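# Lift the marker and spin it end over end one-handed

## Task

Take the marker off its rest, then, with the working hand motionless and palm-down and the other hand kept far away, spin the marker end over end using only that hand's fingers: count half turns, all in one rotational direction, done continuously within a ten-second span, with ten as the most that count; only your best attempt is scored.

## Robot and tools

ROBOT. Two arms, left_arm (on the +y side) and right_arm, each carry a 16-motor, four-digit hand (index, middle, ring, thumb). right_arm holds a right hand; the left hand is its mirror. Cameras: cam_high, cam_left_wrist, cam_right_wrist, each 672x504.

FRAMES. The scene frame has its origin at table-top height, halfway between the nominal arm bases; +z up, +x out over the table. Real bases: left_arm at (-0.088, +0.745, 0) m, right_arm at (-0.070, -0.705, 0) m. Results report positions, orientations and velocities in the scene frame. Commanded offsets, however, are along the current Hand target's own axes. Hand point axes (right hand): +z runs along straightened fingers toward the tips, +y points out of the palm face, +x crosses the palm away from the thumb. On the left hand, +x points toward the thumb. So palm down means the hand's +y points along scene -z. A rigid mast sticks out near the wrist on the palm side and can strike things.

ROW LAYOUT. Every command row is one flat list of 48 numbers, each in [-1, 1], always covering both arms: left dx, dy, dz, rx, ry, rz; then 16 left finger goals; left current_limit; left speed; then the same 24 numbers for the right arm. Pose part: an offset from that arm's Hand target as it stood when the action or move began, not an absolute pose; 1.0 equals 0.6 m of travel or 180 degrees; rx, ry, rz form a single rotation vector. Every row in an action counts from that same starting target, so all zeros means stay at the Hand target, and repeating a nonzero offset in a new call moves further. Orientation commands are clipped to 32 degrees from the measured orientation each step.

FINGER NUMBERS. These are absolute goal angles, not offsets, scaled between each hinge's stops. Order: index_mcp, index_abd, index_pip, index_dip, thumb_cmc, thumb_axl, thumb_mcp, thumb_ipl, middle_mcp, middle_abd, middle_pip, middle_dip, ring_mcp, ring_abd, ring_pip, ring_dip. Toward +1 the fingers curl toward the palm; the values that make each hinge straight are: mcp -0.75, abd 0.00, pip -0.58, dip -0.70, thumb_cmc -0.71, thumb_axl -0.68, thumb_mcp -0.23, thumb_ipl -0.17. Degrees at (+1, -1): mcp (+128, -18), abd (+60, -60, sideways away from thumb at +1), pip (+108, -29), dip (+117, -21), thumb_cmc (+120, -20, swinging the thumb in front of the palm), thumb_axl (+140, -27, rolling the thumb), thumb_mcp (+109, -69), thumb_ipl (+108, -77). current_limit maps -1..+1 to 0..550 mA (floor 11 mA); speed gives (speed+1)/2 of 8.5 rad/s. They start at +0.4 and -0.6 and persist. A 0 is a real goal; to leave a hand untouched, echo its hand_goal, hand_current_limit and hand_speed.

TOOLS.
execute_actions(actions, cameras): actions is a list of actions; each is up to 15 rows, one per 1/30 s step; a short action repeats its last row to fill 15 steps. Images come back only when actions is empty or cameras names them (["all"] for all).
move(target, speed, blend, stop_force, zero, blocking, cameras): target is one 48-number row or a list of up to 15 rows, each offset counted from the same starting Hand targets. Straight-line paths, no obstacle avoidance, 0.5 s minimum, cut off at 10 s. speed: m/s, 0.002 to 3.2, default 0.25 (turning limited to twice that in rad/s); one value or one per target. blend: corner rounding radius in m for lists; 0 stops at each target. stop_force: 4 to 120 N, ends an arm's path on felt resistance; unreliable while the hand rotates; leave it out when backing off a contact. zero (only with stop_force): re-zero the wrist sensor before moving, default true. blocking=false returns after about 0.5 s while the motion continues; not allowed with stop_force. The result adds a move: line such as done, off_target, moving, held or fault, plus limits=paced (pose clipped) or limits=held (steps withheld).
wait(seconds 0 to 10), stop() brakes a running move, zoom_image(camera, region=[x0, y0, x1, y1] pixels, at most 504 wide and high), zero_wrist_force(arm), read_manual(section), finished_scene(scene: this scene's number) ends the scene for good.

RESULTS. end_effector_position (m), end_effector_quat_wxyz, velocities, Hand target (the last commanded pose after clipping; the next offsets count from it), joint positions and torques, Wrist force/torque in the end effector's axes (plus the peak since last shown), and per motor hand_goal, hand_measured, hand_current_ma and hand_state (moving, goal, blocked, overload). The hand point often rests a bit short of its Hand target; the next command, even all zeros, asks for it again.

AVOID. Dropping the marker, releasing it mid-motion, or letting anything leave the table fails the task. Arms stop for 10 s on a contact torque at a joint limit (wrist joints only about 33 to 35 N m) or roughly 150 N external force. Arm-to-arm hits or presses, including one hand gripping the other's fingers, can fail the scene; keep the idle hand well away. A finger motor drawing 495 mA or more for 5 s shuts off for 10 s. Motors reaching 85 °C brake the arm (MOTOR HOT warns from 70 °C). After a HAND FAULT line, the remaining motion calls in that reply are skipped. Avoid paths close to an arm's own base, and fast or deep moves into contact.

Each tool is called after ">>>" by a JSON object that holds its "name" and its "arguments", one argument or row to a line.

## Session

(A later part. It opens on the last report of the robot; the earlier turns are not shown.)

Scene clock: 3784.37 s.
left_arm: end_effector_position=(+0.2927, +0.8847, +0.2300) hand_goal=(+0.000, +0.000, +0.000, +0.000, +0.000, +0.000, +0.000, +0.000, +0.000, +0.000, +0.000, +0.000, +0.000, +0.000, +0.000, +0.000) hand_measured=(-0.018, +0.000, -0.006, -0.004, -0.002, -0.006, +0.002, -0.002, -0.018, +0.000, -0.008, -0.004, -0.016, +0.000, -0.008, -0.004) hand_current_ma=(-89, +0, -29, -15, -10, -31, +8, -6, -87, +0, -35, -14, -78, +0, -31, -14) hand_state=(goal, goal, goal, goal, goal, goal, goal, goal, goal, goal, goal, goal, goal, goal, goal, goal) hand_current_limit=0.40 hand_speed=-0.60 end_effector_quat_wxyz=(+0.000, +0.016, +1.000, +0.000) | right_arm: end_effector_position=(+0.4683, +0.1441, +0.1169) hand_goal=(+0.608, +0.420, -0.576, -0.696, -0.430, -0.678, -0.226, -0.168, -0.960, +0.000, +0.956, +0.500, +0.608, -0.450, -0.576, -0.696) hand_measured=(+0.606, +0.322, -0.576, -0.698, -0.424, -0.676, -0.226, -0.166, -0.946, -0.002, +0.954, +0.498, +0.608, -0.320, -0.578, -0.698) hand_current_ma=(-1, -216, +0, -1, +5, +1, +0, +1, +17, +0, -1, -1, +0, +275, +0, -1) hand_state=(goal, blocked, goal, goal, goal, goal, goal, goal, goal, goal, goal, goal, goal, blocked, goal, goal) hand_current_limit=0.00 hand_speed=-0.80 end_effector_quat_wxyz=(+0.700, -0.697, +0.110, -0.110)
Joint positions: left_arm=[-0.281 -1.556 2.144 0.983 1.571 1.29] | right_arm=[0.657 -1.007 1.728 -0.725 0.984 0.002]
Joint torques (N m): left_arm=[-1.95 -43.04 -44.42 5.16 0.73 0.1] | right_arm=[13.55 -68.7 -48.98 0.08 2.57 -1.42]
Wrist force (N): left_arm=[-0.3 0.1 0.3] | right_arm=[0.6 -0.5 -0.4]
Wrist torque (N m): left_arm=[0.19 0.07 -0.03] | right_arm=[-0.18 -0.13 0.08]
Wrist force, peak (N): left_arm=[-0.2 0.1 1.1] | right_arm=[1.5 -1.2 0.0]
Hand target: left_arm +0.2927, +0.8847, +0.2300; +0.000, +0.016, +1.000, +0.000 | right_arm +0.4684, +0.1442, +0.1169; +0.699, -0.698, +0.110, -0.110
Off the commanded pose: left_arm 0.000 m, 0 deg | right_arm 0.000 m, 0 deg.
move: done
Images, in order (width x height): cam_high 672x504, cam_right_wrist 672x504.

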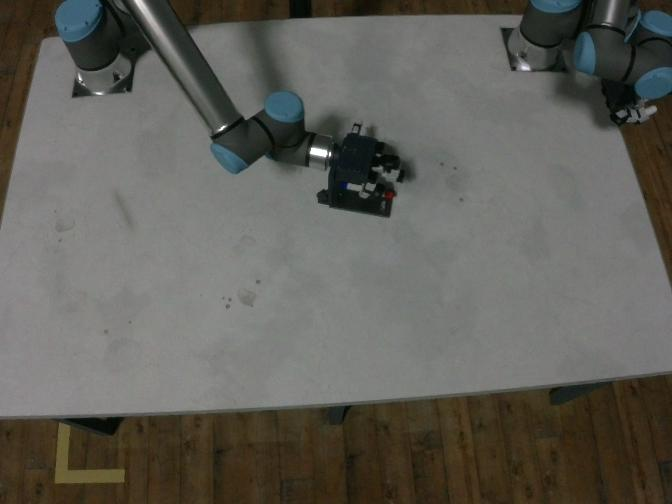

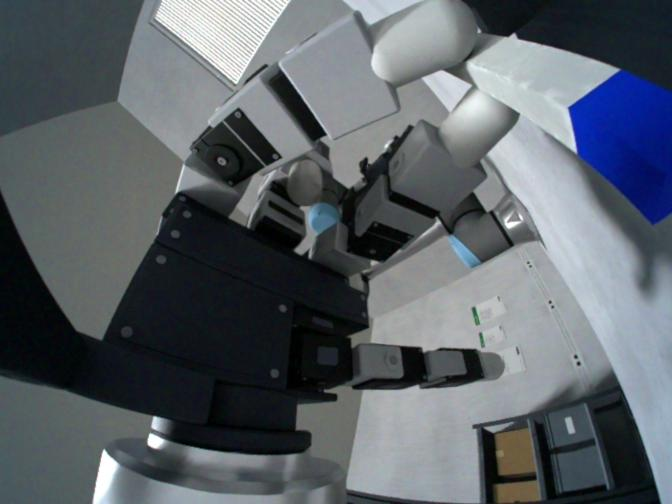

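>>> {"name": "move", "arguments": {
  "target": [
    [0,0,0,0,0,0,0,0,0,0,0,0,0,0,0,0,0,0,0,0,0,0,0.4,-0.6, -0.0008,0.0315,0,0,0,0,0.608,0.42,-0.576,-0.696,-0.43,-0.678,-0.226,-0.168,-0.959,0,0.956,0.5,0.608,-0.45,-0.576,-0.696,0,-0.8]
  ],
  "speed": 0.05
}}

>>> {"name": "move", "arguments": {
  "target": [
    [0,0,0,0,0,0,0,0,0,0,0,0,0,0,0,0,0,0,0,0,0,0,0.4,-0.6, 0,0.02,0,0,0,0,0.608,0.42,-0.576,-0.696,-0.43,-0.678,-0.226,-0.168,-0.959,0,0.956,0.5,0.608,-0.45,-0.576,-0.696,0,-0.8]
  ],
  "speed": 0.004,
  "stop_force": 4,
  "cameras": ["cam_high","cam_right_wrist"]
}}

>>> {"name": "zoom_image", "arguments": {
  "camera": "cam_right_wrist",
  "region": [320, 0, 672, 280]
}}

Scene clock: 3795.33 s.
left_arm: end_effector_position=(+0.2927, +0.8847, +0.2300) hand_goal=(+0.000, +0.000, +0.000, +0.000, +0.000, +0.000, +0.000, +0.000, +0.000, +0.000, +0.000, +0.000, +0.000, +0.000, +0.000, +0.000) hand_measured=(-0.018, +0.000, -0.006, -0.004, -0.002, -0.006, +0.002, -0.002, -0.018, +0.000, -0.008, -0.004, -0.016, +0.000, -0.008, -0.004) hand_current_ma=(-89, +0, -29, -15, -10, -31, +8, -6, -87, +0, -35, -14, -78, +0, -31, -14) hand_state=(goal, goal, goal, goal, goal, goal, goal, goal, goal, goal, goal, goal, goal, goal, goal, goal) hand_current_limit=0.40 hand_speed=-0.60 end_effector_quat_wxyz=(+0.000, +0.016, +1.000, +0.000) | right_arm: end_effector_position=(+0.4679, +0.1444, +0.0982) hand_goal=(+0.608, +0.420, -0.576, -0.696, -0.430, -0.678, -0.226, -0.168, -0.960, +0.000, +0.956, +0.500, +0.608, -0.450, -0.576, -0.696) hand_measured=(+0.606, +0.322, -0.576, -0.698, -0.424, -0.676, -0.226, -0.166, -0.946, -0.002, +0.954, +0.498, +0.608, -0.320, -0.578, -0.698) hand_current_ma=(-1, -216, +0, -1, +5, +1, +0, +1, +17, +0, -1, -1, +0, +275, +0, -1) hand_state=(goal, blocked, goal, goal, goal, goal, goal, goal, goal, goal, goal, goal, goal, blocked, goal, goal) hand_current_limit=0.00 hand_speed=-0.80 end_effector_quat_wxyz=(+0.699, -0.698, +0.110, -0.110)
Joint positions: left_arm=[-0.281 -1.556 2.144 0.983 1.571 1.29] | right_arm=[0.658 -0.986 1.735 -0.753 0.985 0.002]
Joint torques (N m): left_arm=[1.91 -43.88 -44.19 5.29 0.78 0.12] | right_arm=[12.09 -72.39 -22.51 -3.9 2.39 -1.15]
Wrist force (N): left_arm=[0.1 0.2 0.3] | right_arm=[0.8 -0.3 -0.2]
Wrist torque (N m): left_arm=[0.21 0.01 0.00] | right_arm=[-0.17 -0.15 0.10]
Wrist force, peak (N): left_arm=[0.0 -0.1 1.2] | right_arm=[0.6 -1.4 -0.4]
Hand target: left_arm +0.2927, +0.8847, +0.2300; +0.000, +0.016, +1.000, +0.000 | right_arm +0.4679, +0.1444, +0.0980; +0.699, -0.698, +0.110, -0.110
Off the commanded pose: left_arm 0.000 m, 0 deg | right_arm 0.000 m, 0 deg.
move: done

Scene clock: 3796.47 s.
left_arm: end_effector_position=(+0.2927, +0.8847, +0.2300) hand_goal=(+0.000, +0.000, +0.000, +0.000, +0.000, +0.000, +0.000, +0.000, +0.000, +0.000, +0.000, +0.000, +0.000, +0.000, +0.000, +0.000) hand_measured=(-0.018, +0.000, -0.006, -0.004, -0.002, -0.006, +0.002, -0.002, -0.018, +0.000, -0.008, -0.004, -0.016, +0.000, -0.008, -0.004) hand_current_ma=(-89, +0, -29, -15, -10, -31, +8, -6, -87, +0, -35, -14, -78, +0, -31, -14) hand_state=(goal, goal, goal, goal, goal, goal, goal, goal, goal, goal, goal, goal, goal, goal, goal, goal) hand_current_limit=0.40 hand_speed=-0.60 end_effector_quat_wxyz=(+0.000, +0.016, +1.000, +0.000) | right_arm: end_effector_position=(+0.4679, +0.1444, +0.0961) hand_goal=(+0.608, +0.420, -0.576, -0.696, -0.430, -0.678, -0.226, -0.168, -0.960, +0.000, +0.956, +0.500, +0.608, -0.450, -0.576, -0.696) hand_measured=(+0.606, +0.322, -0.576, -0.698, -0.424, -0.676, -0.226, -0.166, -0.946, -0.002, +0.954, +0.498, +0.608, -0.324, -0.576, -0.698) hand_current_ma=(-1, -216, +0, -1, +5, +1, +0, +1, +17, +0, -1, -1, +0, +275, +0, +0) hand_state=(goal, blocked, goal, goal, goal, goal, goal, goal, goal, goal, goal, goal, goal, blocked, goal, goal) hand_current_limit=0.00 hand_speed=-0.80 end_effector_quat_wxyz=(+0.699, -0.698, +0.110, -0.110)
Joint positions: left_arm=[-0.281 -1.556 2.144 0.983 1.571 1.29] | right_arm=[0.658 -0.984 1.736 -0.756 0.985 0.002]
Joint torques (N m): left_arm=[1.86 -46.35 -43.98 5.16 0.61 0.11] | right_arm=[10.97 -100.21 -26.79 0.55 2.44 1.98]
Wrist force (N): left_arm=[-0.2 -0.2 0.0] | right_arm=[0.3 -5.3 0.5]
Wrist torque (N m): left_arm=[0.17 0.03 -0.01] | right_arm=[-0.42 -0.17 0.03]
Wrist force, peak (N): left_arm=[-0.4 -0.3 0.9] | right_arm=[0.3 -5.3 0.5]
Hand target: left_arm +0.2927, +0.8847, +0.2300; +0.000, +0.016, +1.000, +0.000 | right_arm +0.4680, +0.1444, +0.0962; +0.700, -0.697, +0.110, -0.110 (not the last commanded pose)
Off the commanded pose: left_arm 0.000 m, 0 deg | right_arm 0.010 m, 0 deg.
move: contact (right_arm)
Images, in order (width x height): cam_high 672x504, cam_right_wrist 672x504.

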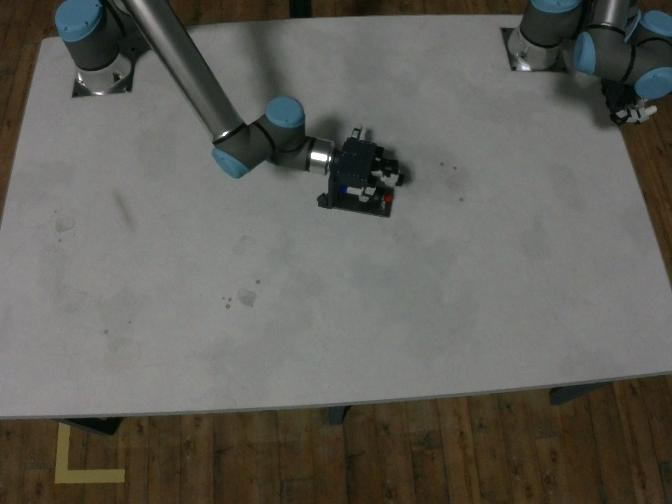

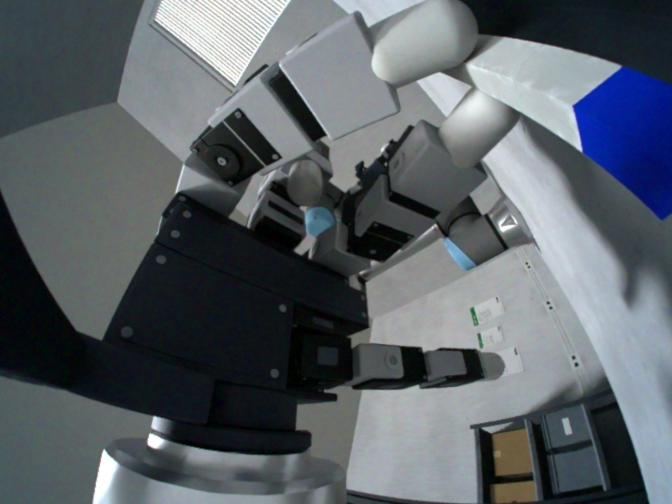

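Scaled by 1.432 from the camera's 672x504 image, which has a finer 960x720 frame.

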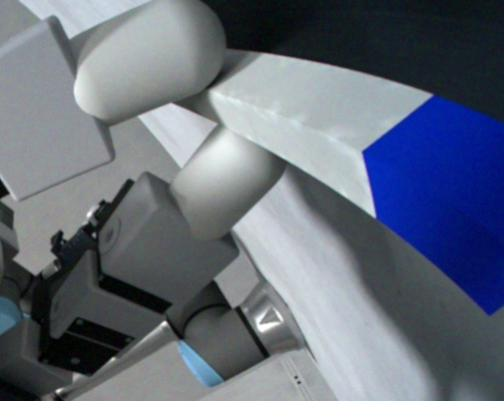

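>>> {"name": "zoom_image", "arguments": {
  "camera": "cam_high",
  "region": [325, 170, 400, 222]
}}

Scaled by 6.720.

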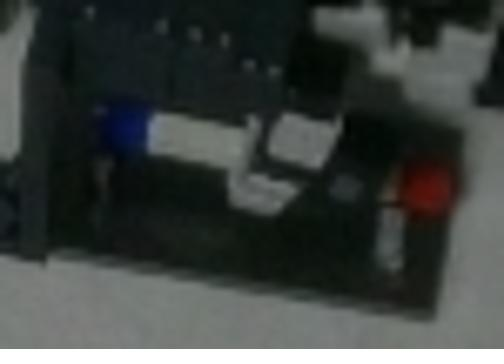

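>>> {"name": "move", "arguments": {
  "target": [
    [0,0,0,0,0,0,0,0,0,0,0,0,0,0,0,0,0,0,0,0,0,0,0.4,-0.6, 0,-0.006,0,0,0,0,0.608,0.42,-0.576,-0.696,-0.43,-0.678,-0.226,-0.168,-0.959,0,0.956,0.5,0.608,-0.45,-0.576,-0.696,0,-0.8],
    [0,0,0,0,0,0,0,0,0,0,0,0,0,0,0,0,0,0,0,0,0,0,0.4,-0.6, -0.0043,-0.006,-0.0095,0,-0.0222,0,0.608,0.42,-0.576,-0.696,-0.43,-0.678,-0.226,-0.168,-0.959,0,0.956,0.5,0.608,-0.45,-0.576,-0.696,0,-0.8]
  ],
  "speed": 0.03
}}

>>> {"name": "move", "arguments": {
  "target": [
    [0,0,0,0,0,0,0,0,0,0,0,0,0,0,0,0,0,0,0,0,0,0,0.4,-0.6, 0,0.022,0,0,0,0,0.608,0.42,-0.576,-0.696,-0.43,-0.678,-0.226,-0.168,-0.959,0,0.956,0.5,0.608,-0.45,-0.576,-0.696,0,-0.8]
  ],
  "speed": 0.004,
  "stop_force": 4,
  "cameras": ["cam_high","cam_right_wrist"]
}}

>>> {"name": "zoom_image", "arguments": {
  "camera": "cam_right_wrist",
  "region": [320, 0, 672, 280]
}}

>>> {"name": "zoom_image", "arguments": {
  "camera": "cam_high",
  "region": [325, 170, 400, 222]
}}

Scene clock: 3924.40 s.
left_arm: end_effector_position=(+0.2927, +0.8847, +0.2300) hand_goal=(+0.000, +0.000, +0.000, +0.000, +0.000, +0.000, +0.000, +0.000, +0.000, +0.000, +0.000, +0.000, +0.000, +0.000, +0.000, +0.000) hand_measured=(-0.018, +0.000, -0.006, -0.004, -0.002, -0.006, +0.002, -0.002, -0.018, +0.000, -0.008, -0.004, -0.016, +0.000, -0.008, -0.004) hand_current_ma=(-89, +0, -29, -15, -10, -31, +8, -6, -87, +0, -35, -14, -78, +0, -31, -14) hand_state=(goal, goal, goal, goal, goal, goal, goal, goal, goal, goal, goal, goal, goal, goal, goal, goal) hand_current_limit=0.40 hand_speed=-0.60 end_effector_quat_wxyz=(+0.000, +0.016, +1.000, +0.000) | right_arm: end_effector_position=(+0.4638, +0.1398, +0.0998) hand_goal=(+0.608, +0.420, -0.576, -0.696, -0.430, -0.678, -0.226, -0.168, -0.960, +0.000, +0.956, +0.500, +0.608, -0.450, -0.576, -0.696) hand_measured=(+0.606, +0.322, -0.576, -0.698, -0.424, -0.676, -0.226, -0.166, -0.946, -0.002, +0.954, +0.498, +0.608, -0.324, -0.576, -0.698) hand_current_ma=(-1, -216, +0, -1, +5, +1, +0, +1, +17, +0, -1, -1, +0, +275, +0, +0) hand_state=(goal, blocked, goal, goal, goal, goal, goal, goal, goal, goal, goal, goal, goal, blocked, goal, goal) hand_current_limit=0.00 hand_speed=-0.80 end_effector_quat_wxyz=(+0.703, -0.701, +0.085, -0.086)
Joint positions: left_arm=[-0.281 -1.556 2.144 0.983 1.571 1.29] | right_arm=[0.639 -0.985 1.73 -0.749 0.897 0.002]
Joint torques (N m): left_arm=[-1.93 -43.76 -45.49 5.11 0.4 -0.3] | right_arm=[-14.48 -69.69 -47.76 0.51 -1.63 3.69]
Wrist force (N): left_arm=[0.3 0.2 0.4] | right_arm=[1.1 -0.3 -0.1]
Wrist torque (N m): left_arm=[0.20 -0.02 0.02] | right_arm=[-0.16 -0.21 0.13]
Wrist force, peak (N): left_arm=[-0.8 0.6 0.0] | right_arm=[0.3 -4.9 0.5]
Hand target: left_arm +0.2927, +0.8847, +0.2300; +0.000, +0.016, +1.000, +0.000 | right_arm +0.4637, +0.1398, +0.0998; +0.703, -0.701, +0.085, -0.086
Off the commanded pose: left_arm 0.000 m, 0 deg | right_arm 0.000 m, 0 deg.
move: done

Scene clock: 3925.63 s.
left_arm: end_effector_position=(+0.2927, +0.8847, +0.2300) hand_goal=(+0.000, +0.000, +0.000, +0.000, +0.000, +0.000, +0.000, +0.000, +0.000, +0.000, +0.000, +0.000, +0.000, +0.000, +0.000, +0.000) hand_measured=(-0.018, +0.000, -0.006, -0.004, -0.002, -0.006, +0.002, -0.002, -0.018, +0.000, -0.008, -0.004, -0.016, +0.000, -0.008, -0.004) hand_current_ma=(-89, +0, -29, -15, -10, -31, +8, -6, -87, +0, -35, -14, -78, +0, -31, -14) hand_state=(goal, goal, goal, goal, goal, goal, goal, goal, goal, goal, goal, goal, goal, goal, goal, goal) hand_current_limit=0.40 hand_speed=-0.60 end_effector_quat_wxyz=(+0.000, +0.016, +1.000, +0.000) | right_arm: end_effector_position=(+0.4637, +0.1398, +0.0975) hand_goal=(+0.608, +0.420, -0.576, -0.696, -0.430, -0.678, -0.226, -0.168, -0.960, +0.000, +0.956, +0.500, +0.608, -0.450, -0.576, -0.696) hand_measured=(+0.606, +0.322, -0.576, -0.698, -0.424, -0.676, -0.226, -0.166, -0.946, -0.002, +0.954, +0.498, +0.610, -0.324, -0.576, -0.698) hand_current_ma=(+0, -216, +0, -1, +5, +1, +0, +1, +17, +0, -1, -1, +0, +275, +0, +0) hand_state=(goal, blocked, goal, goal, goal, goal, goal, goal, goal, goal, goal, goal, goal, blocked, goal, goal) hand_current_limit=0.00 hand_speed=-0.80 end_effector_quat_wxyz=(+0.703, -0.701, +0.085, -0.086)
Joint positions: left_arm=[-0.281 -1.556 2.144 0.983 1.571 1.29] | right_arm=[0.639 -0.983 1.731 -0.752 0.896 0.002]
Joint torques (N m): left_arm=[1.35 -43.89 -45.73 5.11 0.7 -0.18] | right_arm=[-13.9 -99.74 -32.23 0.42 -1.28 3.74]
Wrist force (N): left_arm=[0.1 0.0 0.5] | right_arm=[0.0 -4.8 0.1]
Wrist torque (N m): left_arm=[0.17 0.02 0.00] | right_arm=[-0.32 -0.12 0.02]
Wrist force, peak (N): left_arm=[-0.2 0.9 0.4] | right_arm=[0.3 -5.4 0.3]
Hand target: left_arm +0.2927, +0.8847, +0.2300; +0.000, +0.016, +1.000, +0.000 | right_arm +0.4638, +0.1398, +0.0977; +0.703, -0.701, +0.085, -0.086 (not the last commanded pose)
Off the commanded pose: left_arm 0.000 m, 0 deg | right_arm 0.011 m, 0 deg.
move: contact (right_arm)
Images, in order (width x height): cam_high 672x504, cam_right_wrist 672x504.

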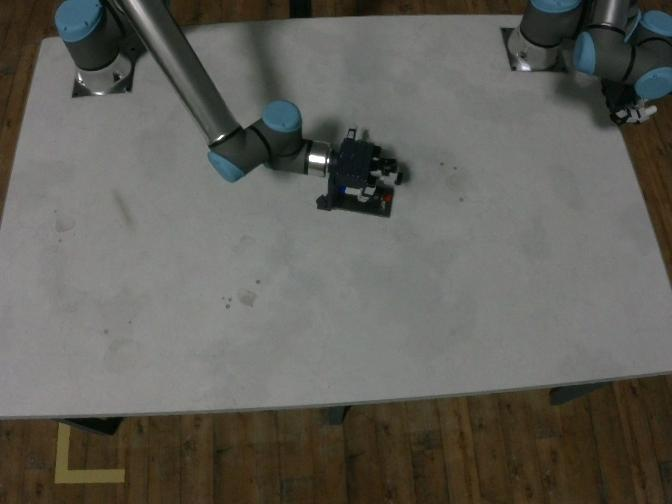

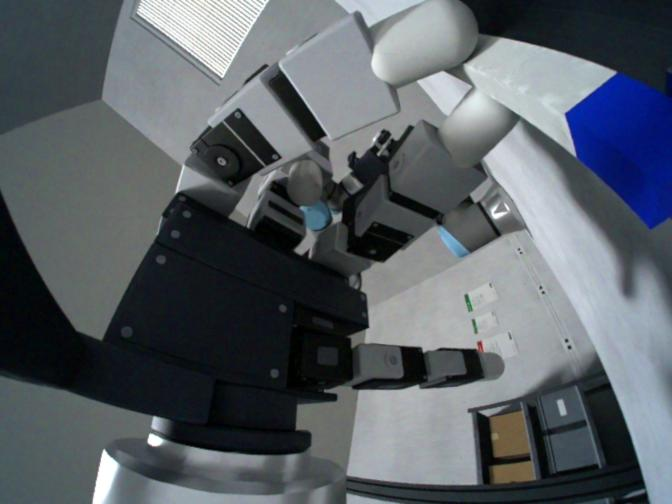

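Scaled by 1.432 from the camera's 672x504 image, which has a finer 960x720 frame.

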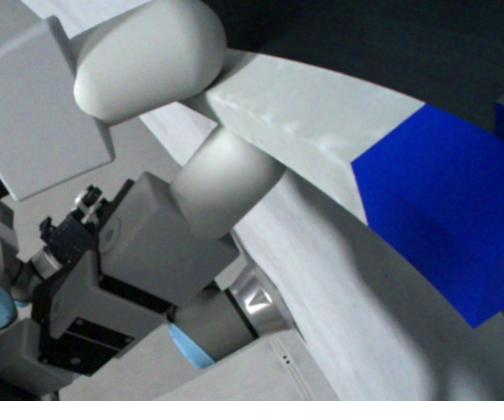

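Scaled by 6.720.

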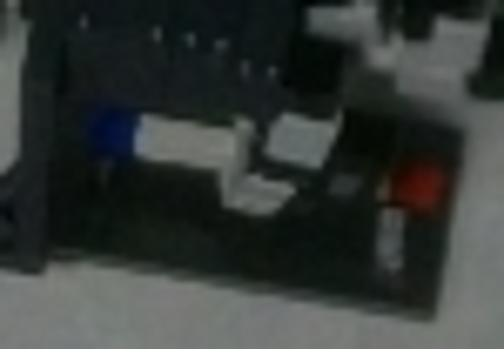

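>>> {"name": "move", "arguments": {
  "target": [
    [0,0,0,0,0,0,0,0,0,0,0,0,0,0,0,0,0,0,0,0,0,0,0.4,-0.6, 0,-0.005,0,0,0,0,0.608,0.42,-0.576,-0.696,-0.43,-0.678,-0.226,-0.168,-0.959,0,0.956,0.5,0.608,-0.45,-0.576,-0.696,0,-0.8],
    [0,0,0,0,0,0,0,0,0,0,0,0,0,0,0,0,0,0,0,0,0,0,0.4,-0.6, -0.0075,-0.005,0,0,0,0,0.608,0.42,-0.576,-0.696,-0.43,-0.678,-0.226,-0.168,-0.959,0,0.956,0.5,0.608,-0.45,-0.576,-0.696,0,-0.8]
  ],
  "speed": 0.03
}}

>>> {"name": "move", "arguments": {
  "target": [
    [0,0,0,0,0,0,0,0,0,0,0,0,0,0,0,0,0,0,0,0,0,0,0.4,-0.6, 0,0.022,0,0,0,0,0.608,0.42,-0.576,-0.696,-0.43,-0.678,-0.226,-0.168,-0.959,0,0.956,0.5,0.608,-0.45,-0.576,-0.696,0,-0.8]
  ],
  "speed": 0.004,
  "stop_force": 4,
  "cameras": ["cam_high","cam_right_wrist"]
}}

>>> {"name": "zoom_image", "arguments": {
  "camera": "cam_high",
  "region": [325, 170, 400, 222]
}}

Scene clock: 3943.70 s.
left_arm: end_effector_position=(+0.2927, +0.8847, +0.2300) hand_goal=(+0.000, +0.000, +0.000, +0.000, +0.000, +0.000, +0.000, +0.000, +0.000, +0.000, +0.000, +0.000, +0.000, +0.000, +0.000, +0.000) hand_measured=(-0.018, +0.000, -0.006, -0.004, -0.002, -0.006, +0.002, -0.002, -0.018, +0.000, -0.008, -0.004, -0.016, +0.000, -0.008, -0.004) hand_current_ma=(-89, +0, -29, -15, -10, -31, +8, -6, -87, +0, -35, -14, -78, +0, -31, -14) hand_state=(goal, goal, goal, goal, goal, goal, goal, goal, goal, goal, goal, goal, goal, goal, goal, goal) hand_current_limit=0.40 hand_speed=-0.60 end_effector_quat_wxyz=(+0.000, +0.016, +1.000, +0.000) | right_arm: end_effector_position=(+0.4597, +0.1408, +0.1007) hand_goal=(+0.608, +0.420, -0.576, -0.696, -0.430, -0.678, -0.226, -0.168, -0.960, +0.000, +0.956, +0.500, +0.608, -0.450, -0.576, -0.696) hand_measured=(+0.606, +0.322, -0.576, -0.698, -0.424, -0.676, -0.226, -0.166, -0.946, -0.002, +0.954, +0.498, +0.610, -0.324, -0.576, -0.698) hand_current_ma=(+0, -216, +0, -1, +5, +1, +0, +1, +17, +0, -1, -1, +0, +275, +0, +0) hand_state=(goal, blocked, goal, goal, goal, goal, goal, goal, goal, goal, goal, goal, goal, blocked, goal, goal) hand_current_limit=0.00 hand_speed=-0.80 end_effector_quat_wxyz=(+0.703, -0.701, +0.085, -0.086)
Joint positions: left_arm=[-0.281 -1.556 2.144 0.983 1.571 1.29] | right_arm=[0.643 -0.988 1.734 -0.749 0.901 0.002]
Joint torques (N m): left_arm=[1.37 -45.35 -44.78 5.13 0.53 -0.21] | right_arm=[8.36 -101.76 -22.85 -3.39 2.07 2.2]
Wrist force (N): left_arm=[0.1 0.2 0.3] | right_arm=[0.6 -0.1 -0.7]
Wrist torque (N m): left_arm=[0.21 0.01 0.01] | right_arm=[-0.10 -0.12 0.08]
Wrist force, peak (N): left_arm=[-0.5 0.0 1.0] | right_arm=[-0.2 -5.2 0.4]
Hand target: left_arm +0.2927, +0.8847, +0.2300; +0.000, +0.016, +1.000, +0.000 | right_arm +0.4594, +0.1409, +0.1007; +0.703, -0.701, +0.085, -0.086
Off the commanded pose: left_arm 0.000 m, 0 deg | right_arm 0.000 m, 0 deg.
move: done

Scene clock: 3946.20 s.
left_arm: end_effector_position=(+0.2927, +0.8847, +0.2300) hand_goal=(+0.000, +0.000, +0.000, +0.000, +0.000, +0.000, +0.000, +0.000, +0.000, +0.000, +0.000, +0.000, +0.000, +0.000, +0.000, +0.000) hand_measured=(-0.018, +0.000, -0.006, -0.004, -0.002, -0.006, +0.002, -0.002, -0.018, +0.000, -0.008, -0.004, -0.016, +0.000, -0.008, -0.004) hand_current_ma=(-89, +0, -29, -15, -10, -31, +8, -6, -87, +0, -35, -14, -78, +0, -31, -14) hand_state=(goal, goal, goal, goal, goal, goal, goal, goal, goal, goal, goal, goal, goal, goal, goal, goal) hand_current_limit=0.40 hand_speed=-0.60 end_effector_quat_wxyz=(+0.000, +0.016, +1.000, +0.000) | right_arm: end_effector_position=(+0.4594, +0.1409, +0.0933) hand_goal=(+0.608, +0.420, -0.576, -0.696, -0.430, -0.678, -0.226, -0.168, -0.960, +0.000, +0.956, +0.500, +0.608, -0.450, -0.576, -0.696) hand_measured=(+0.608, +0.322, -0.576, -0.698, -0.424, -0.676, -0.226, -0.166, -0.946, -0.002, +0.954, +0.498, +0.610, -0.324, -0.576, -0.696) hand_current_ma=(+0, -216, +0, -1, +5, +1, +0, +1, +17, +0, -1, -1, +1, +275, +0, +0) hand_state=(goal, blocked, goal, goal, goal, goal, goal, goal, goal, goal, goal, goal, goal, blocked, goal, goal) hand_current_limit=0.00 hand_speed=-0.80 end_effector_quat_wxyz=(+0.703, -0.701, +0.085, -0.086)
Joint positions: left_arm=[-0.281 -1.556 2.144 0.983 1.571 1.29] | right_arm=[0.644 -0.98 1.737 -0.76 0.901 0.002]
Joint torques (N m): left_arm=[2.35 -44.77 -44.63 5.2 0.49 0.05] | right_arm=[11.43 -96.11 -27.46 0.76 2.14 -1.95]
Wrist force (N): left_arm=[0.0 0.2 0.9] | right_arm=[1.6 -4.9 0.4]
Wrist torque (N m): left_arm=[0.16 0.03 -0.01] | right_arm=[-0.35 -0.20 -0.04]
Wrist force, peak (N): left_arm=[-0.6 -0.8 0.4] | right_arm=[1.9 -5.2 0.1]
Hand target: left_arm +0.2927, +0.8847, +0.2300; +0.000, +0.016, +1.000, +0.000 | right_arm +0.4594, +0.1409, +0.0934; +0.703, -0.701, +0.085, -0.086 (not the last commanded pose)
Off the commanded pose: left_arm 0.000 m, 0 deg | right_arm 0.006 m, 0 deg.
move: contact (right_arm)
Images, in order (width x height): cam_high 672x504, cam_right_wrist 672x504.

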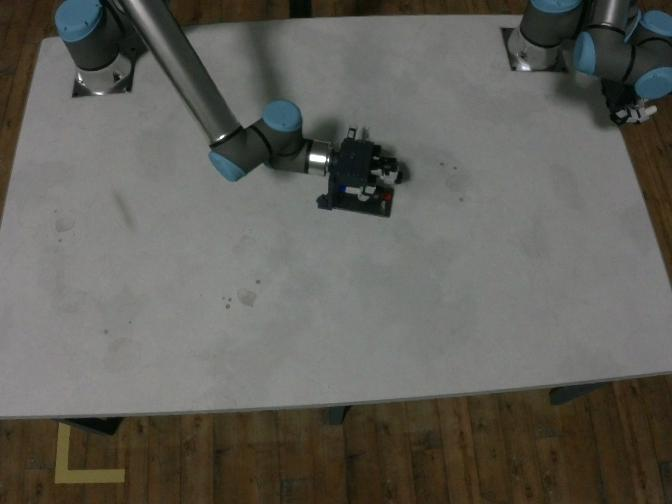

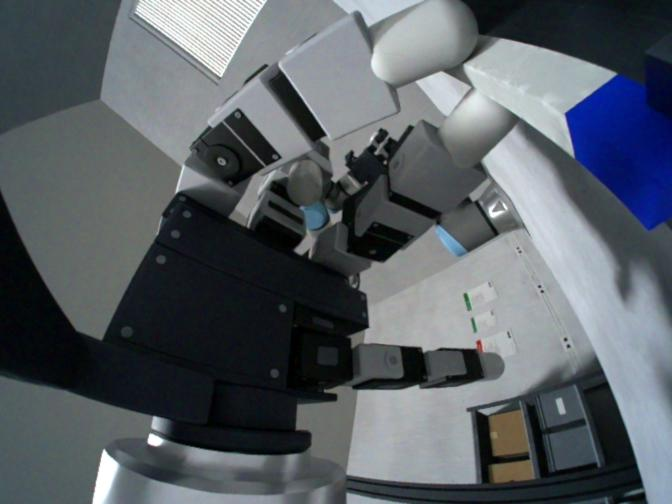

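Scaled by 6.720.

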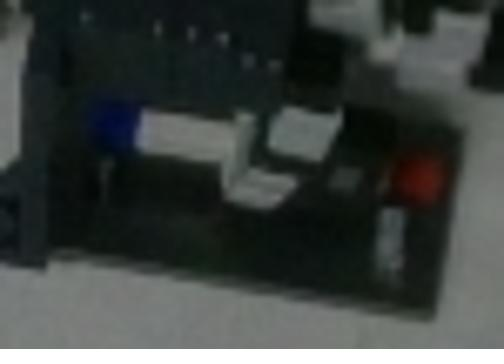

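>>> {"name": "move", "arguments": {
  "target": [
    [0,0,0,0,0,0,0,0,0,0,0,0,0,0,0,0,0,0,0,0,0,0,0.4,-0.6, 0,-0.005,0,0,0,0,0.608,0.42,-0.576,-0.696,-0.43,-0.678,-0.226,-0.168,-0.959,0,0.956,0.5,0.608,-0.45,-0.576,-0.696,0,-0.8],
    [0,0,0,0,0,0,0,0,0,0,0,0,0,0,0,0,0,0,0,0,0,0,0.4,-0.6, -0.0042,-0.005,0,0,0,0,0.608,0.42,-0.576,-0.696,-0.43,-0.678,-0.226,-0.168,-0.959,0,0.956,0.5,0.608,-0.45,-0.576,-0.696,0,-0.8]
  ],
  "speed": 0.02
}}

>>> {"name": "move", "arguments": {
  "target": [0,0,0,0,0,0,0,0,0,0,0,0,0,0,0,0,0,0,0,0,0,0,0.4,-0.6, 0,0.015,0,0,0,0,0.608,0.42,-0.576,-0.696,-0.43,-0.678,-0.226,-0.168,-0.959,0,0.956,0.5,0.608,-0.45,-0.576,-0.696,0,-0.8],
  "speed": 0.004,
  "stop_force": 4,
  "cameras": ["cam_high","cam_right_wrist"]
}}

Scene clock: 3980.67 s.
left_arm: end_effector_position=(+0.2927, +0.8847, +0.2300) hand_goal=(+0.000, +0.000, +0.000, +0.000, +0.000, +0.000, +0.000, +0.000, +0.000, +0.000, +0.000, +0.000, +0.000, +0.000, +0.000, +0.000) hand_measured=(-0.018, +0.000, -0.006, -0.004, -0.002, -0.006, +0.002, -0.002, -0.018, +0.000, -0.008, -0.004, -0.016, +0.000, -0.008, -0.004) hand_current_ma=(-89, +0, -29, -15, -10, -31, +8, -6, -87, +0, -35, -14, -78, +0, -31, -14) hand_state=(goal, goal, goal, goal, goal, goal, goal, goal, goal, goal, goal, goal, goal, goal, goal, goal) hand_current_limit=0.40 hand_speed=-0.60 end_effector_quat_wxyz=(+0.000, +0.016, +1.000, +0.000) | right_arm: end_effector_position=(+0.4573, +0.1415, +0.0965) hand_goal=(+0.608, +0.420, -0.576, -0.696, -0.430, -0.678, -0.226, -0.168, -0.960, +0.000, +0.956, +0.500, +0.608, -0.450, -0.576, -0.696) hand_measured=(+0.608, +0.322, -0.576, -0.698, -0.424, -0.676, -0.226, -0.166, -0.946, -0.002, +0.954, +0.498, +0.610, -0.324, -0.576, -0.696) hand_current_ma=(+0, -216, +0, -1, +5, +1, +0, +1, +17, +0, -1, -1, +1, +275, +0, +0) hand_state=(goal, blocked, goal, goal, goal, goal, goal, goal, goal, goal, goal, goal, goal, blocked, goal, goal) hand_current_limit=0.00 hand_speed=-0.80 end_effector_quat_wxyz=(+0.703, -0.701, +0.085, -0.086)
Joint positions: left_arm=[-0.281 -1.556 2.144 0.983 1.571 1.29] | right_arm=[0.646 -0.985 1.738 -0.757 0.903 0.002]
Joint torques (N m): left_arm=[0.58 -44.84 -44.38 4.75 0.65 -0.03] | right_arm=[13.76 -101.5 -22.98 -3.22 2.01 -2.08]
Wrist force (N): left_arm=[0.3 -0.2 0.2] | right_arm=[2.5 -1.1 -0.1]
Wrist torque (N m): left_arm=[0.16 -0.02 0.03] | right_arm=[-0.24 -0.23 -0.01]
Wrist force, peak (N): left_arm=[-0.6 0.5 0.9] | right_arm=[1.7 -5.1 0.3]
Hand target: left_arm +0.2927, +0.8847, +0.2300; +0.000, +0.016, +1.000, +0.000 | right_arm +0.4570, +0.1415, +0.0964; +0.703, -0.701, +0.085, -0.086
Off the commanded pose: left_arm 0.000 m, 0 deg | right_arm 0.000 m, 0 deg.
move: done

Scene clock: 3982.13 s.
left_arm: end_effector_position=(+0.2927, +0.8847, +0.2300) hand_goal=(+0.000, +0.000, +0.000, +0.000, +0.000, +0.000, +0.000, +0.000, +0.000, +0.000, +0.000, +0.000, +0.000, +0.000, +0.000, +0.000) hand_measured=(-0.018, +0.000, -0.006, -0.004, -0.002, -0.006, +0.002, -0.002, -0.018, +0.000, -0.008, -0.004, -0.016, +0.000, -0.008, -0.004) hand_current_ma=(-89, +0, -29, -15, -10, -31, +8, -6, -87, +0, -35, -14, -78, +0, -31, -14) hand_state=(goal, goal, goal, goal, goal, goal, goal, goal, goal, goal, goal, goal, goal, goal, goal, goal) hand_current_limit=0.40 hand_speed=-0.60 end_effector_quat_wxyz=(+0.000, +0.016, +1.000, +0.000) | right_arm: end_effector_position=(+0.4570, +0.1415, +0.0932) hand_goal=(+0.608, +0.420, -0.576, -0.696, -0.430, -0.678, -0.226, -0.168, -0.960, +0.000, +0.956, +0.500, +0.608, -0.450, -0.576, -0.696) hand_measured=(+0.608, +0.324, -0.576, -0.698, -0.424, -0.676, -0.226, -0.166, -0.946, -0.002, +0.954, +0.498, +0.610, -0.324, -0.576, -0.696) hand_current_ma=(+0, -209, +0, +0, +5, +1, +0, +1, +17, +0, -1, -1, +1, +275, +0, +0) hand_state=(goal, blocked, goal, goal, goal, goal, goal, goal, goal, goal, goal, goal, goal, blocked, goal, goal) hand_current_limit=0.00 hand_speed=-0.80 end_effector_quat_wxyz=(+0.703, -0.701, +0.085, -0.086)
Joint positions: left_arm=[-0.281 -1.556 2.144 0.983 1.571 1.29] | right_arm=[0.646 -0.981 1.739 -0.761 0.904 0.002]
Joint torques (N m): left_arm=[0.88 -44.13 -45.28 5.44 0.64 -0.15] | right_arm=[13.86 -96.25 -27.25 0.69 2.18 -2.29]
Wrist force (N): left_arm=[0.1 -0.2 0.5] | right_arm=[2.7 -5.3 0.6]
Wrist torque (N m): left_arm=[0.14 0.02 0.01] | right_arm=[-0.39 -0.25 -0.11]
Wrist force, peak (N): left_arm=[-0.6 -0.6 0.3] | right_arm=[3.3 -5.8 0.4]
Hand target: left_arm +0.2927, +0.8847, +0.2300; +0.000, +0.016, +1.000, +0.000 | right_arm +0.4570, +0.1415, +0.0933; +0.703, -0.701, +0.085, -0.086 (not the last commanded pose)
Off the commanded pose: left_arm 0.000 m, 0 deg | right_arm 0.006 m, 0 deg.
move: contact (right_arm)
Images, in order (width x height): cam_high 672x504, cam_right_wrist 672x504.

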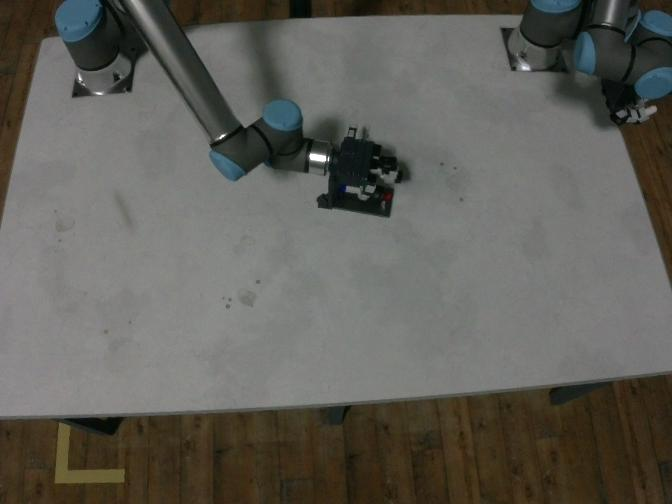

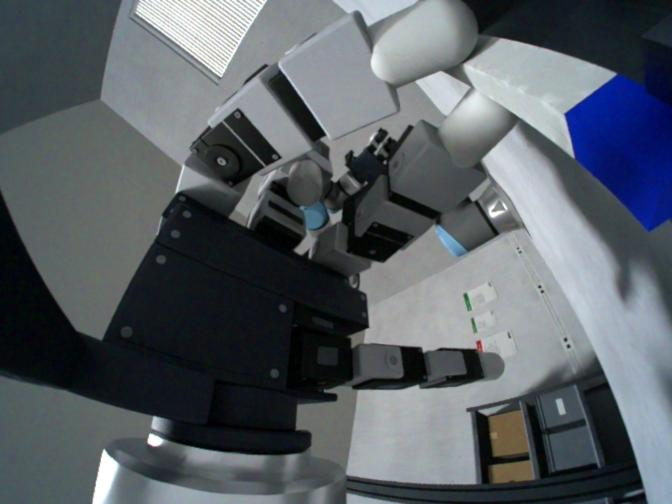

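>>> {"name": "move", "arguments": {
  "target": [
    [0,0,0,0,0,0,0,0,0,0,0,0,0,0,0,0,0,0,0,0,0,0,0.4,-0.6, 0,-0.005,0,0,0,0,0.608,0.42,-0.576,-0.696,-0.43,-0.678,-0.226,-0.168,-0.959,0,0.956,0.5,0.608,-0.45,-0.576,-0.696,0,-0.8],
    [0,0,0,0,0,0,0,0,0,0,0,0,0,0,0,0,0,0,0,0,0,0,0.4,-0.6, 0.0021,-0.005,0,0,0,0,0.608,0.42,-0.576,-0.696,-0.43,-0.678,-0.226,-0.168,-0.959,0,0.956,0.5,0.608,-0.45,-0.576,-0.696,0,-0.8]
  ],
  "speed": 0.02
}}

>>> {"name": "move", "arguments": {
  "target": [0,0,0,0,0,0,0,0,0,0,0,0,0,0,0,0,0,0,0,0,0,0,0.4,-0.6, 0,0.015,0,0,0,0,0.608,0.42,-0.576,-0.696,-0.43,-0.678,-0.226,-0.168,-0.959,0,0.956,0.5,0.608,-0.45,-0.576,-0.696,0,-0.8],
  "speed": 0.004,
  "stop_force": 4,
  "cameras": ["cam_high","cam_right_wrist"]
}}

Scene clock: 3997.33 s.
left_arm: end_effector_position=(+0.2927, +0.8847, +0.2300) hand_goal=(+0.000, +0.000, +0.000, +0.000, +0.000, +0.000, +0.000, +0.000, +0.000, +0.000, +0.000, +0.000, +0.000, +0.000, +0.000, +0.000) hand_measured=(-0.018, +0.000, -0.006, -0.004, -0.002, -0.006, +0.002, -0.002, -0.018, +0.000, -0.008, -0.004, -0.016, +0.000, -0.008, -0.004) hand_current_ma=(-89, +0, -29, -15, -10, -31, +8, -6, -87, +0, -35, -14, -78, +0, -31, -14) hand_state=(goal, goal, goal, goal, goal, goal, goal, goal, goal, goal, goal, goal, goal, goal, goal, goal) hand_current_limit=0.40 hand_speed=-0.60 end_effector_quat_wxyz=(+0.000, +0.016, +1.000, +0.000) | right_arm: end_effector_position=(+0.4580, +0.1413, +0.0965) hand_goal=(+0.608, +0.420, -0.576, -0.696, -0.430, -0.678, -0.226, -0.168, -0.960, +0.000, +0.956, +0.500, +0.608, -0.450, -0.576, -0.696) hand_measured=(+0.608, +0.324, -0.576, -0.698, -0.424, -0.676, -0.226, -0.166, -0.946, -0.002, +0.954, +0.498, +0.610, -0.324, -0.576, -0.696) hand_current_ma=(+0, -209, +0, +0, +5, +1, +0, +1, +17, +0, -1, -1, +1, +275, +0, +0) hand_state=(goal, blocked, goal, goal, goal, goal, goal, goal, goal, goal, goal, goal, goal, blocked, goal, goal) hand_current_limit=0.00 hand_speed=-0.80 end_effector_quat_wxyz=(+0.703, -0.701, +0.085, -0.086)
Joint positions: left_arm=[-0.281 -1.556 2.144 0.983 1.571 1.29] | right_arm=[0.645 -0.985 1.737 -0.757 0.902 0.002]
Joint torques (N m): left_arm=[0.54 -42.92 -45.06 5.32 0.5 0.2] | right_arm=[-15.74 -68.86 -47.76 -0.02 -1.15 -1.77]
Wrist force (N): left_arm=[-0.1 0.2 0.1] | right_arm=[1.2 -1.1 -0.3]
Wrist torque (N m): left_arm=[0.22 0.04 -0.02] | right_arm=[-0.25 -0.20 0.12]
Wrist force, peak (N): left_arm=[-0.3 -0.1 1.0] | right_arm=[2.7 -5.2 0.4]
Hand target: left_arm +0.2927, +0.8847, +0.2300; +0.000, +0.016, +1.000, +0.000 | right_arm +0.4582, +0.1412, +0.0963; +0.703, -0.701, +0.085, -0.086
Off the commanded pose: left_arm 0.000 m, 0 deg | right_arm 0.000 m, 0 deg.
move: done

Scene clock: 3998.80 s.
left_arm: end_effector_position=(+0.2927, +0.8847, +0.2300) hand_goal=(+0.000, +0.000, +0.000, +0.000, +0.000, +0.000, +0.000, +0.000, +0.000, +0.000, +0.000, +0.000, +0.000, +0.000, +0.000, +0.000) hand_measured=(-0.018, +0.000, -0.006, -0.004, -0.002, -0.006, +0.002, -0.002, -0.018, +0.000, -0.008, -0.004, -0.016, +0.000, -0.008, -0.004) hand_current_ma=(-89, +0, -29, -15, -10, -31, +8, -6, -87, +0, -35, -14, -78, +0, -31, -14) hand_state=(goal, goal, goal, goal, goal, goal, goal, goal, goal, goal, goal, goal, goal, goal, goal, goal) hand_current_limit=0.40 hand_speed=-0.60 end_effector_quat_wxyz=(+0.000, +0.016, +1.000, +0.000) | right_arm: end_effector_position=(+0.4582, +0.1412, +0.0930) hand_goal=(+0.608, +0.420, -0.576, -0.696, -0.430, -0.678, -0.226, -0.168, -0.960, +0.000, +0.956, +0.500, +0.608, -0.450, -0.576, -0.696) hand_measured=(+0.608, +0.324, -0.576, -0.698, -0.424, -0.676, -0.226, -0.166, -0.946, -0.002, +0.954, +0.498, +0.610, -0.324, -0.574, -0.696) hand_current_ma=(+0, -209, +0, +0, +5, +1, +0, +1, +17, +0, -1, -1, +1, +275, +0, +0) hand_state=(goal, blocked, goal, goal, goal, goal, goal, goal, goal, goal, goal, goal, goal, blocked, goal, goal) hand_current_limit=0.00 hand_speed=-0.80 end_effector_quat_wxyz=(+0.703, -0.701, +0.085, -0.086)
Joint positions: left_arm=[-0.281 -1.556 2.144 0.983 1.571 1.29] | right_arm=[0.645 -0.981 1.738 -0.761 0.902 0.002]
Joint torques (N m): left_arm=[0.66 -45.48 -44.04 5.14 0.49 -0.18] | right_arm=[-13.91 -96.32 -26.44 0.65 -0.95 -1.11]
Wrist force (N): left_arm=[-0.2 0.3 0.2] | right_arm=[1.7 -6.0 0.7]
Wrist torque (N m): left_arm=[0.23 0.04 -0.03] | right_arm=[-0.39 -0.25 -0.02]
Wrist force, peak (N): left_arm=[-0.4 0.1 0.8] | right_arm=[1.3 -6.5 0.3]
Hand target: left_arm +0.2927, +0.8847, +0.2300; +0.000, +0.016, +1.000, +0.000 | right_arm +0.4583, +0.1413, +0.0932; +0.703, -0.701, +0.085, -0.086 (not the last commanded pose)
Off the commanded pose: left_arm 0.000 m, 0 deg | right_arm 0.006 m, 0 deg.
move: contact (right_arm)
Images, in order (width x height): cam_high 672x504, cam_right_wrist 672x504.

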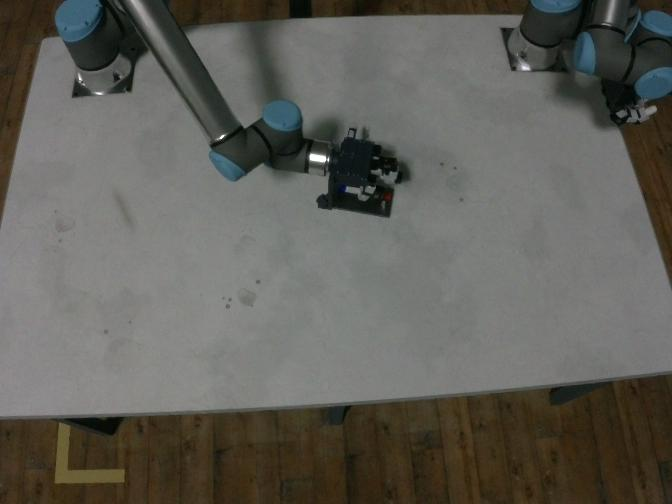

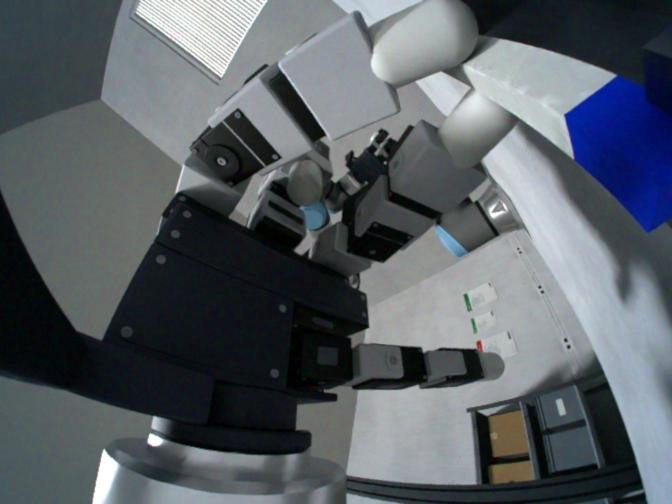

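>>> {"name": "zoom_image", "arguments": {
  "camera": "cam_high",
  "region": [310, 160, 410, 230]
}}

>>> {"name": "zoom_image", "arguments": {
  "camera": "cam_right_wrist",
  "region": [400, 0, 672, 260]
}}

Scaled by 5.040.

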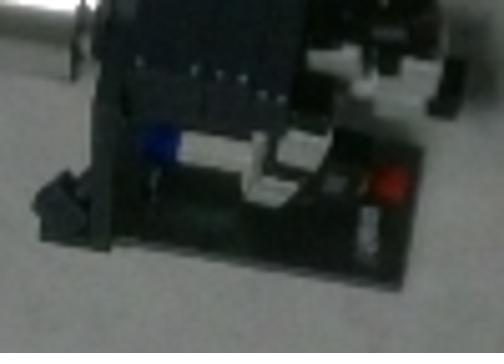

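Scaled by 1.853 from the camera's 672x504 image, which has a finer 960x720 frame.

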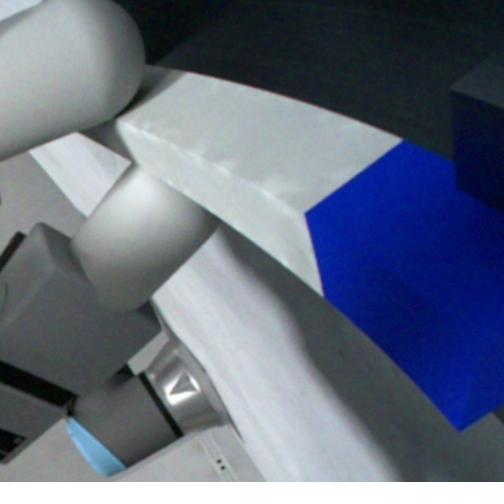

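>>> {"name": "move", "arguments": {
  "target": [0,0,0,0,0,0,0,0,0,0,0,0,0,0,0,0,0,0,0,0,0,0,0.4,-0.6, 0,0,0,0,0,0,0.608,0.25,-0.576,-0.696,-0.43,-0.678,-0.226,-0.168,-0.959,0,0.956,0.5,0.608,-0.25,-0.576,-0.696,0,-0.94],
  "speed": 0.02,
  "cameras": ["cam_high","cam_right_wrist"]
}}

>>> {"name": "zoom_image", "arguments": {
  "camera": "cam_high",
  "region": [310, 160, 410, 230]
}}

>>> {"name": "zoom_image", "arguments": {
  "camera": "cam_right_wrist",
  "region": [400, 0, 672, 260]
}}

Scene clock: 4025.93 s.
left_arm: end_effector_position=(+0.2927, +0.8847, +0.2300) hand_goal=(+0.000, +0.000, +0.000, +0.000, +0.000, +0.000, +0.000, +0.000, +0.000, +0.000, +0.000, +0.000, +0.000, +0.000, +0.000, +0.000) hand_measured=(-0.018, +0.000, -0.006, -0.004, -0.002, -0.006, +0.002, -0.002, -0.018, +0.000, -0.008, -0.004, -0.016, +0.000, -0.008, -0.004) hand_current_ma=(-89, +0, -29, -15, -10, -31, +8, -6, -87, +0, -35, -14, -78, +0, -31, -14) hand_state=(goal, goal, goal, goal, goal, goal, goal, goal, goal, goal, goal, goal, goal, goal, goal, goal) hand_current_limit=0.40 hand_speed=-0.60 end_effector_quat_wxyz=(+0.000, +0.016, +1.000, +0.000) | right_arm: end_effector_position=(+0.4583, +0.1413, +0.0932) hand_goal=(+0.608, +0.250, -0.576, -0.696, -0.430, -0.678, -0.226, -0.168, -0.960, +0.000, +0.956, +0.500, +0.608, -0.250, -0.576, -0.696) hand_measured=(+0.608, +0.252, -0.576, -0.698, -0.424, -0.676, -0.226, -0.166, -0.946, -0.002, +0.954, +0.498, +0.610, -0.252, -0.574, -0.696) hand_current_ma=(+0, +0, +0, +0, +5, +1, +0, +1, +17, +0, -1, -1, +1, -1, +0, +0) hand_state=(goal, goal, goal, goal, goal, goal, goal, goal, goal, goal, goal, goal, goal, goal, goal, goal) hand_current_limit=0.00 hand_speed=-0.94 end_effector_quat_wxyz=(+0.703, -0.701, +0.085, -0.086)
Joint positions: left_arm=[-0.281 -1.556 2.144 0.983 1.571 1.29] | right_arm=[0.645 -0.981 1.738 -0.761 0.902 0.002]
Joint torques (N m): left_arm=[-1.05 -46.22 -45.5 5.3 0.85 -0.06] | right_arm=[-10.97 -97.46 -40.06 -0.9 -0.87 -1.24]
Wrist force (N): left_arm=[-0.1 -0.3 0.2] | right_arm=[0.9 -1.0 -0.2]
Wrist torque (N m): left_arm=[0.15 0.04 0.00] | right_arm=[-0.22 -0.17 0.10]
Wrist force, peak (N): left_arm=[-0.9 -0.4 0.5] | right_arm=[1.1 -6.3 0.3]
Hand target: left_arm +0.2927, +0.8847, +0.2300; +0.000, +0.016, +1.000, +0.000 | right_arm +0.4583, +0.1413, +0.0932; +0.703, -0.701, +0.085, -0.086
Off the commanded pose: left_arm 0.000 m, 0 deg | right_arm 0.000 m, 0 deg.
move: done
Images, in order (width x height): cam_high 672x504, cam_right_wrist 672x504.

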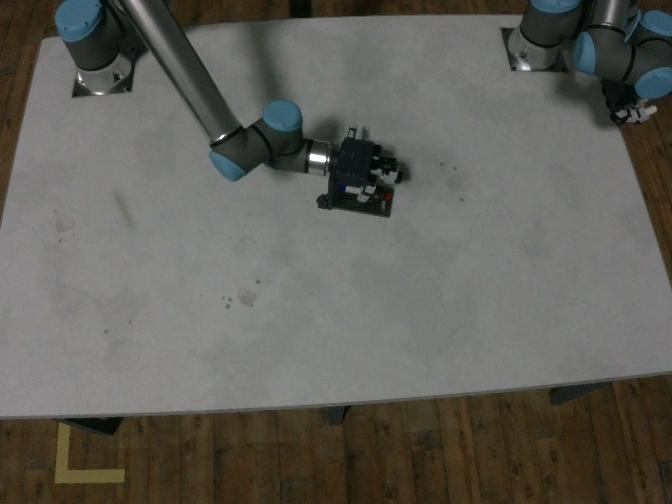

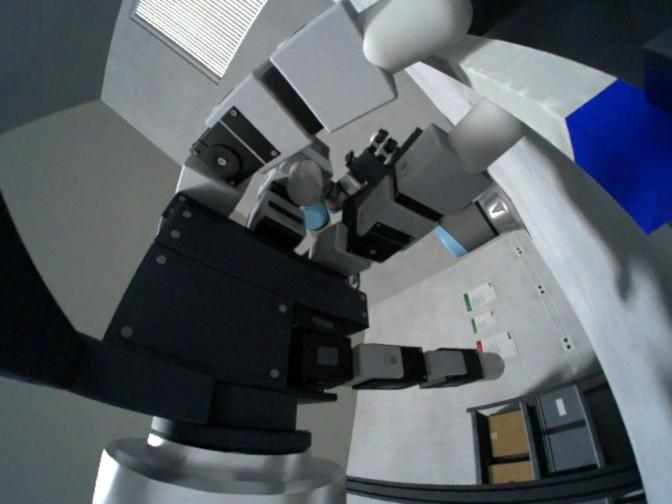

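Scaled by 5.040.

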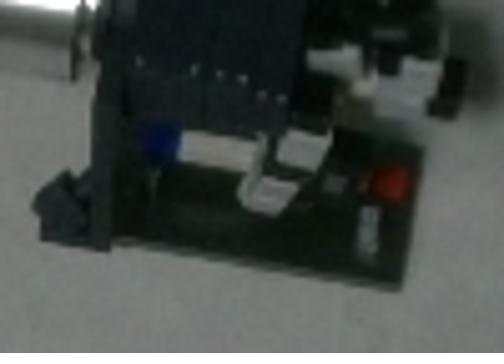

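Scaled by 1.853 from the camera's 672x504 image, which has a finer 960x720 frame.

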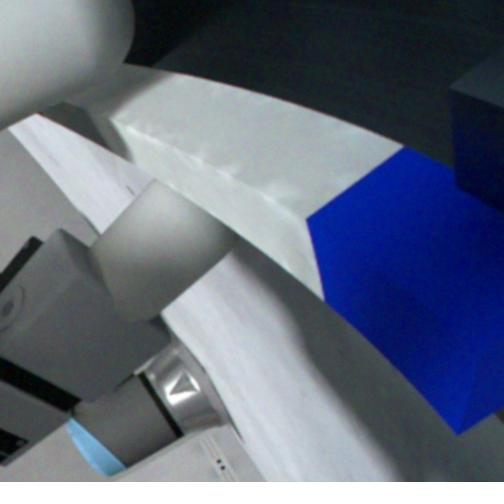

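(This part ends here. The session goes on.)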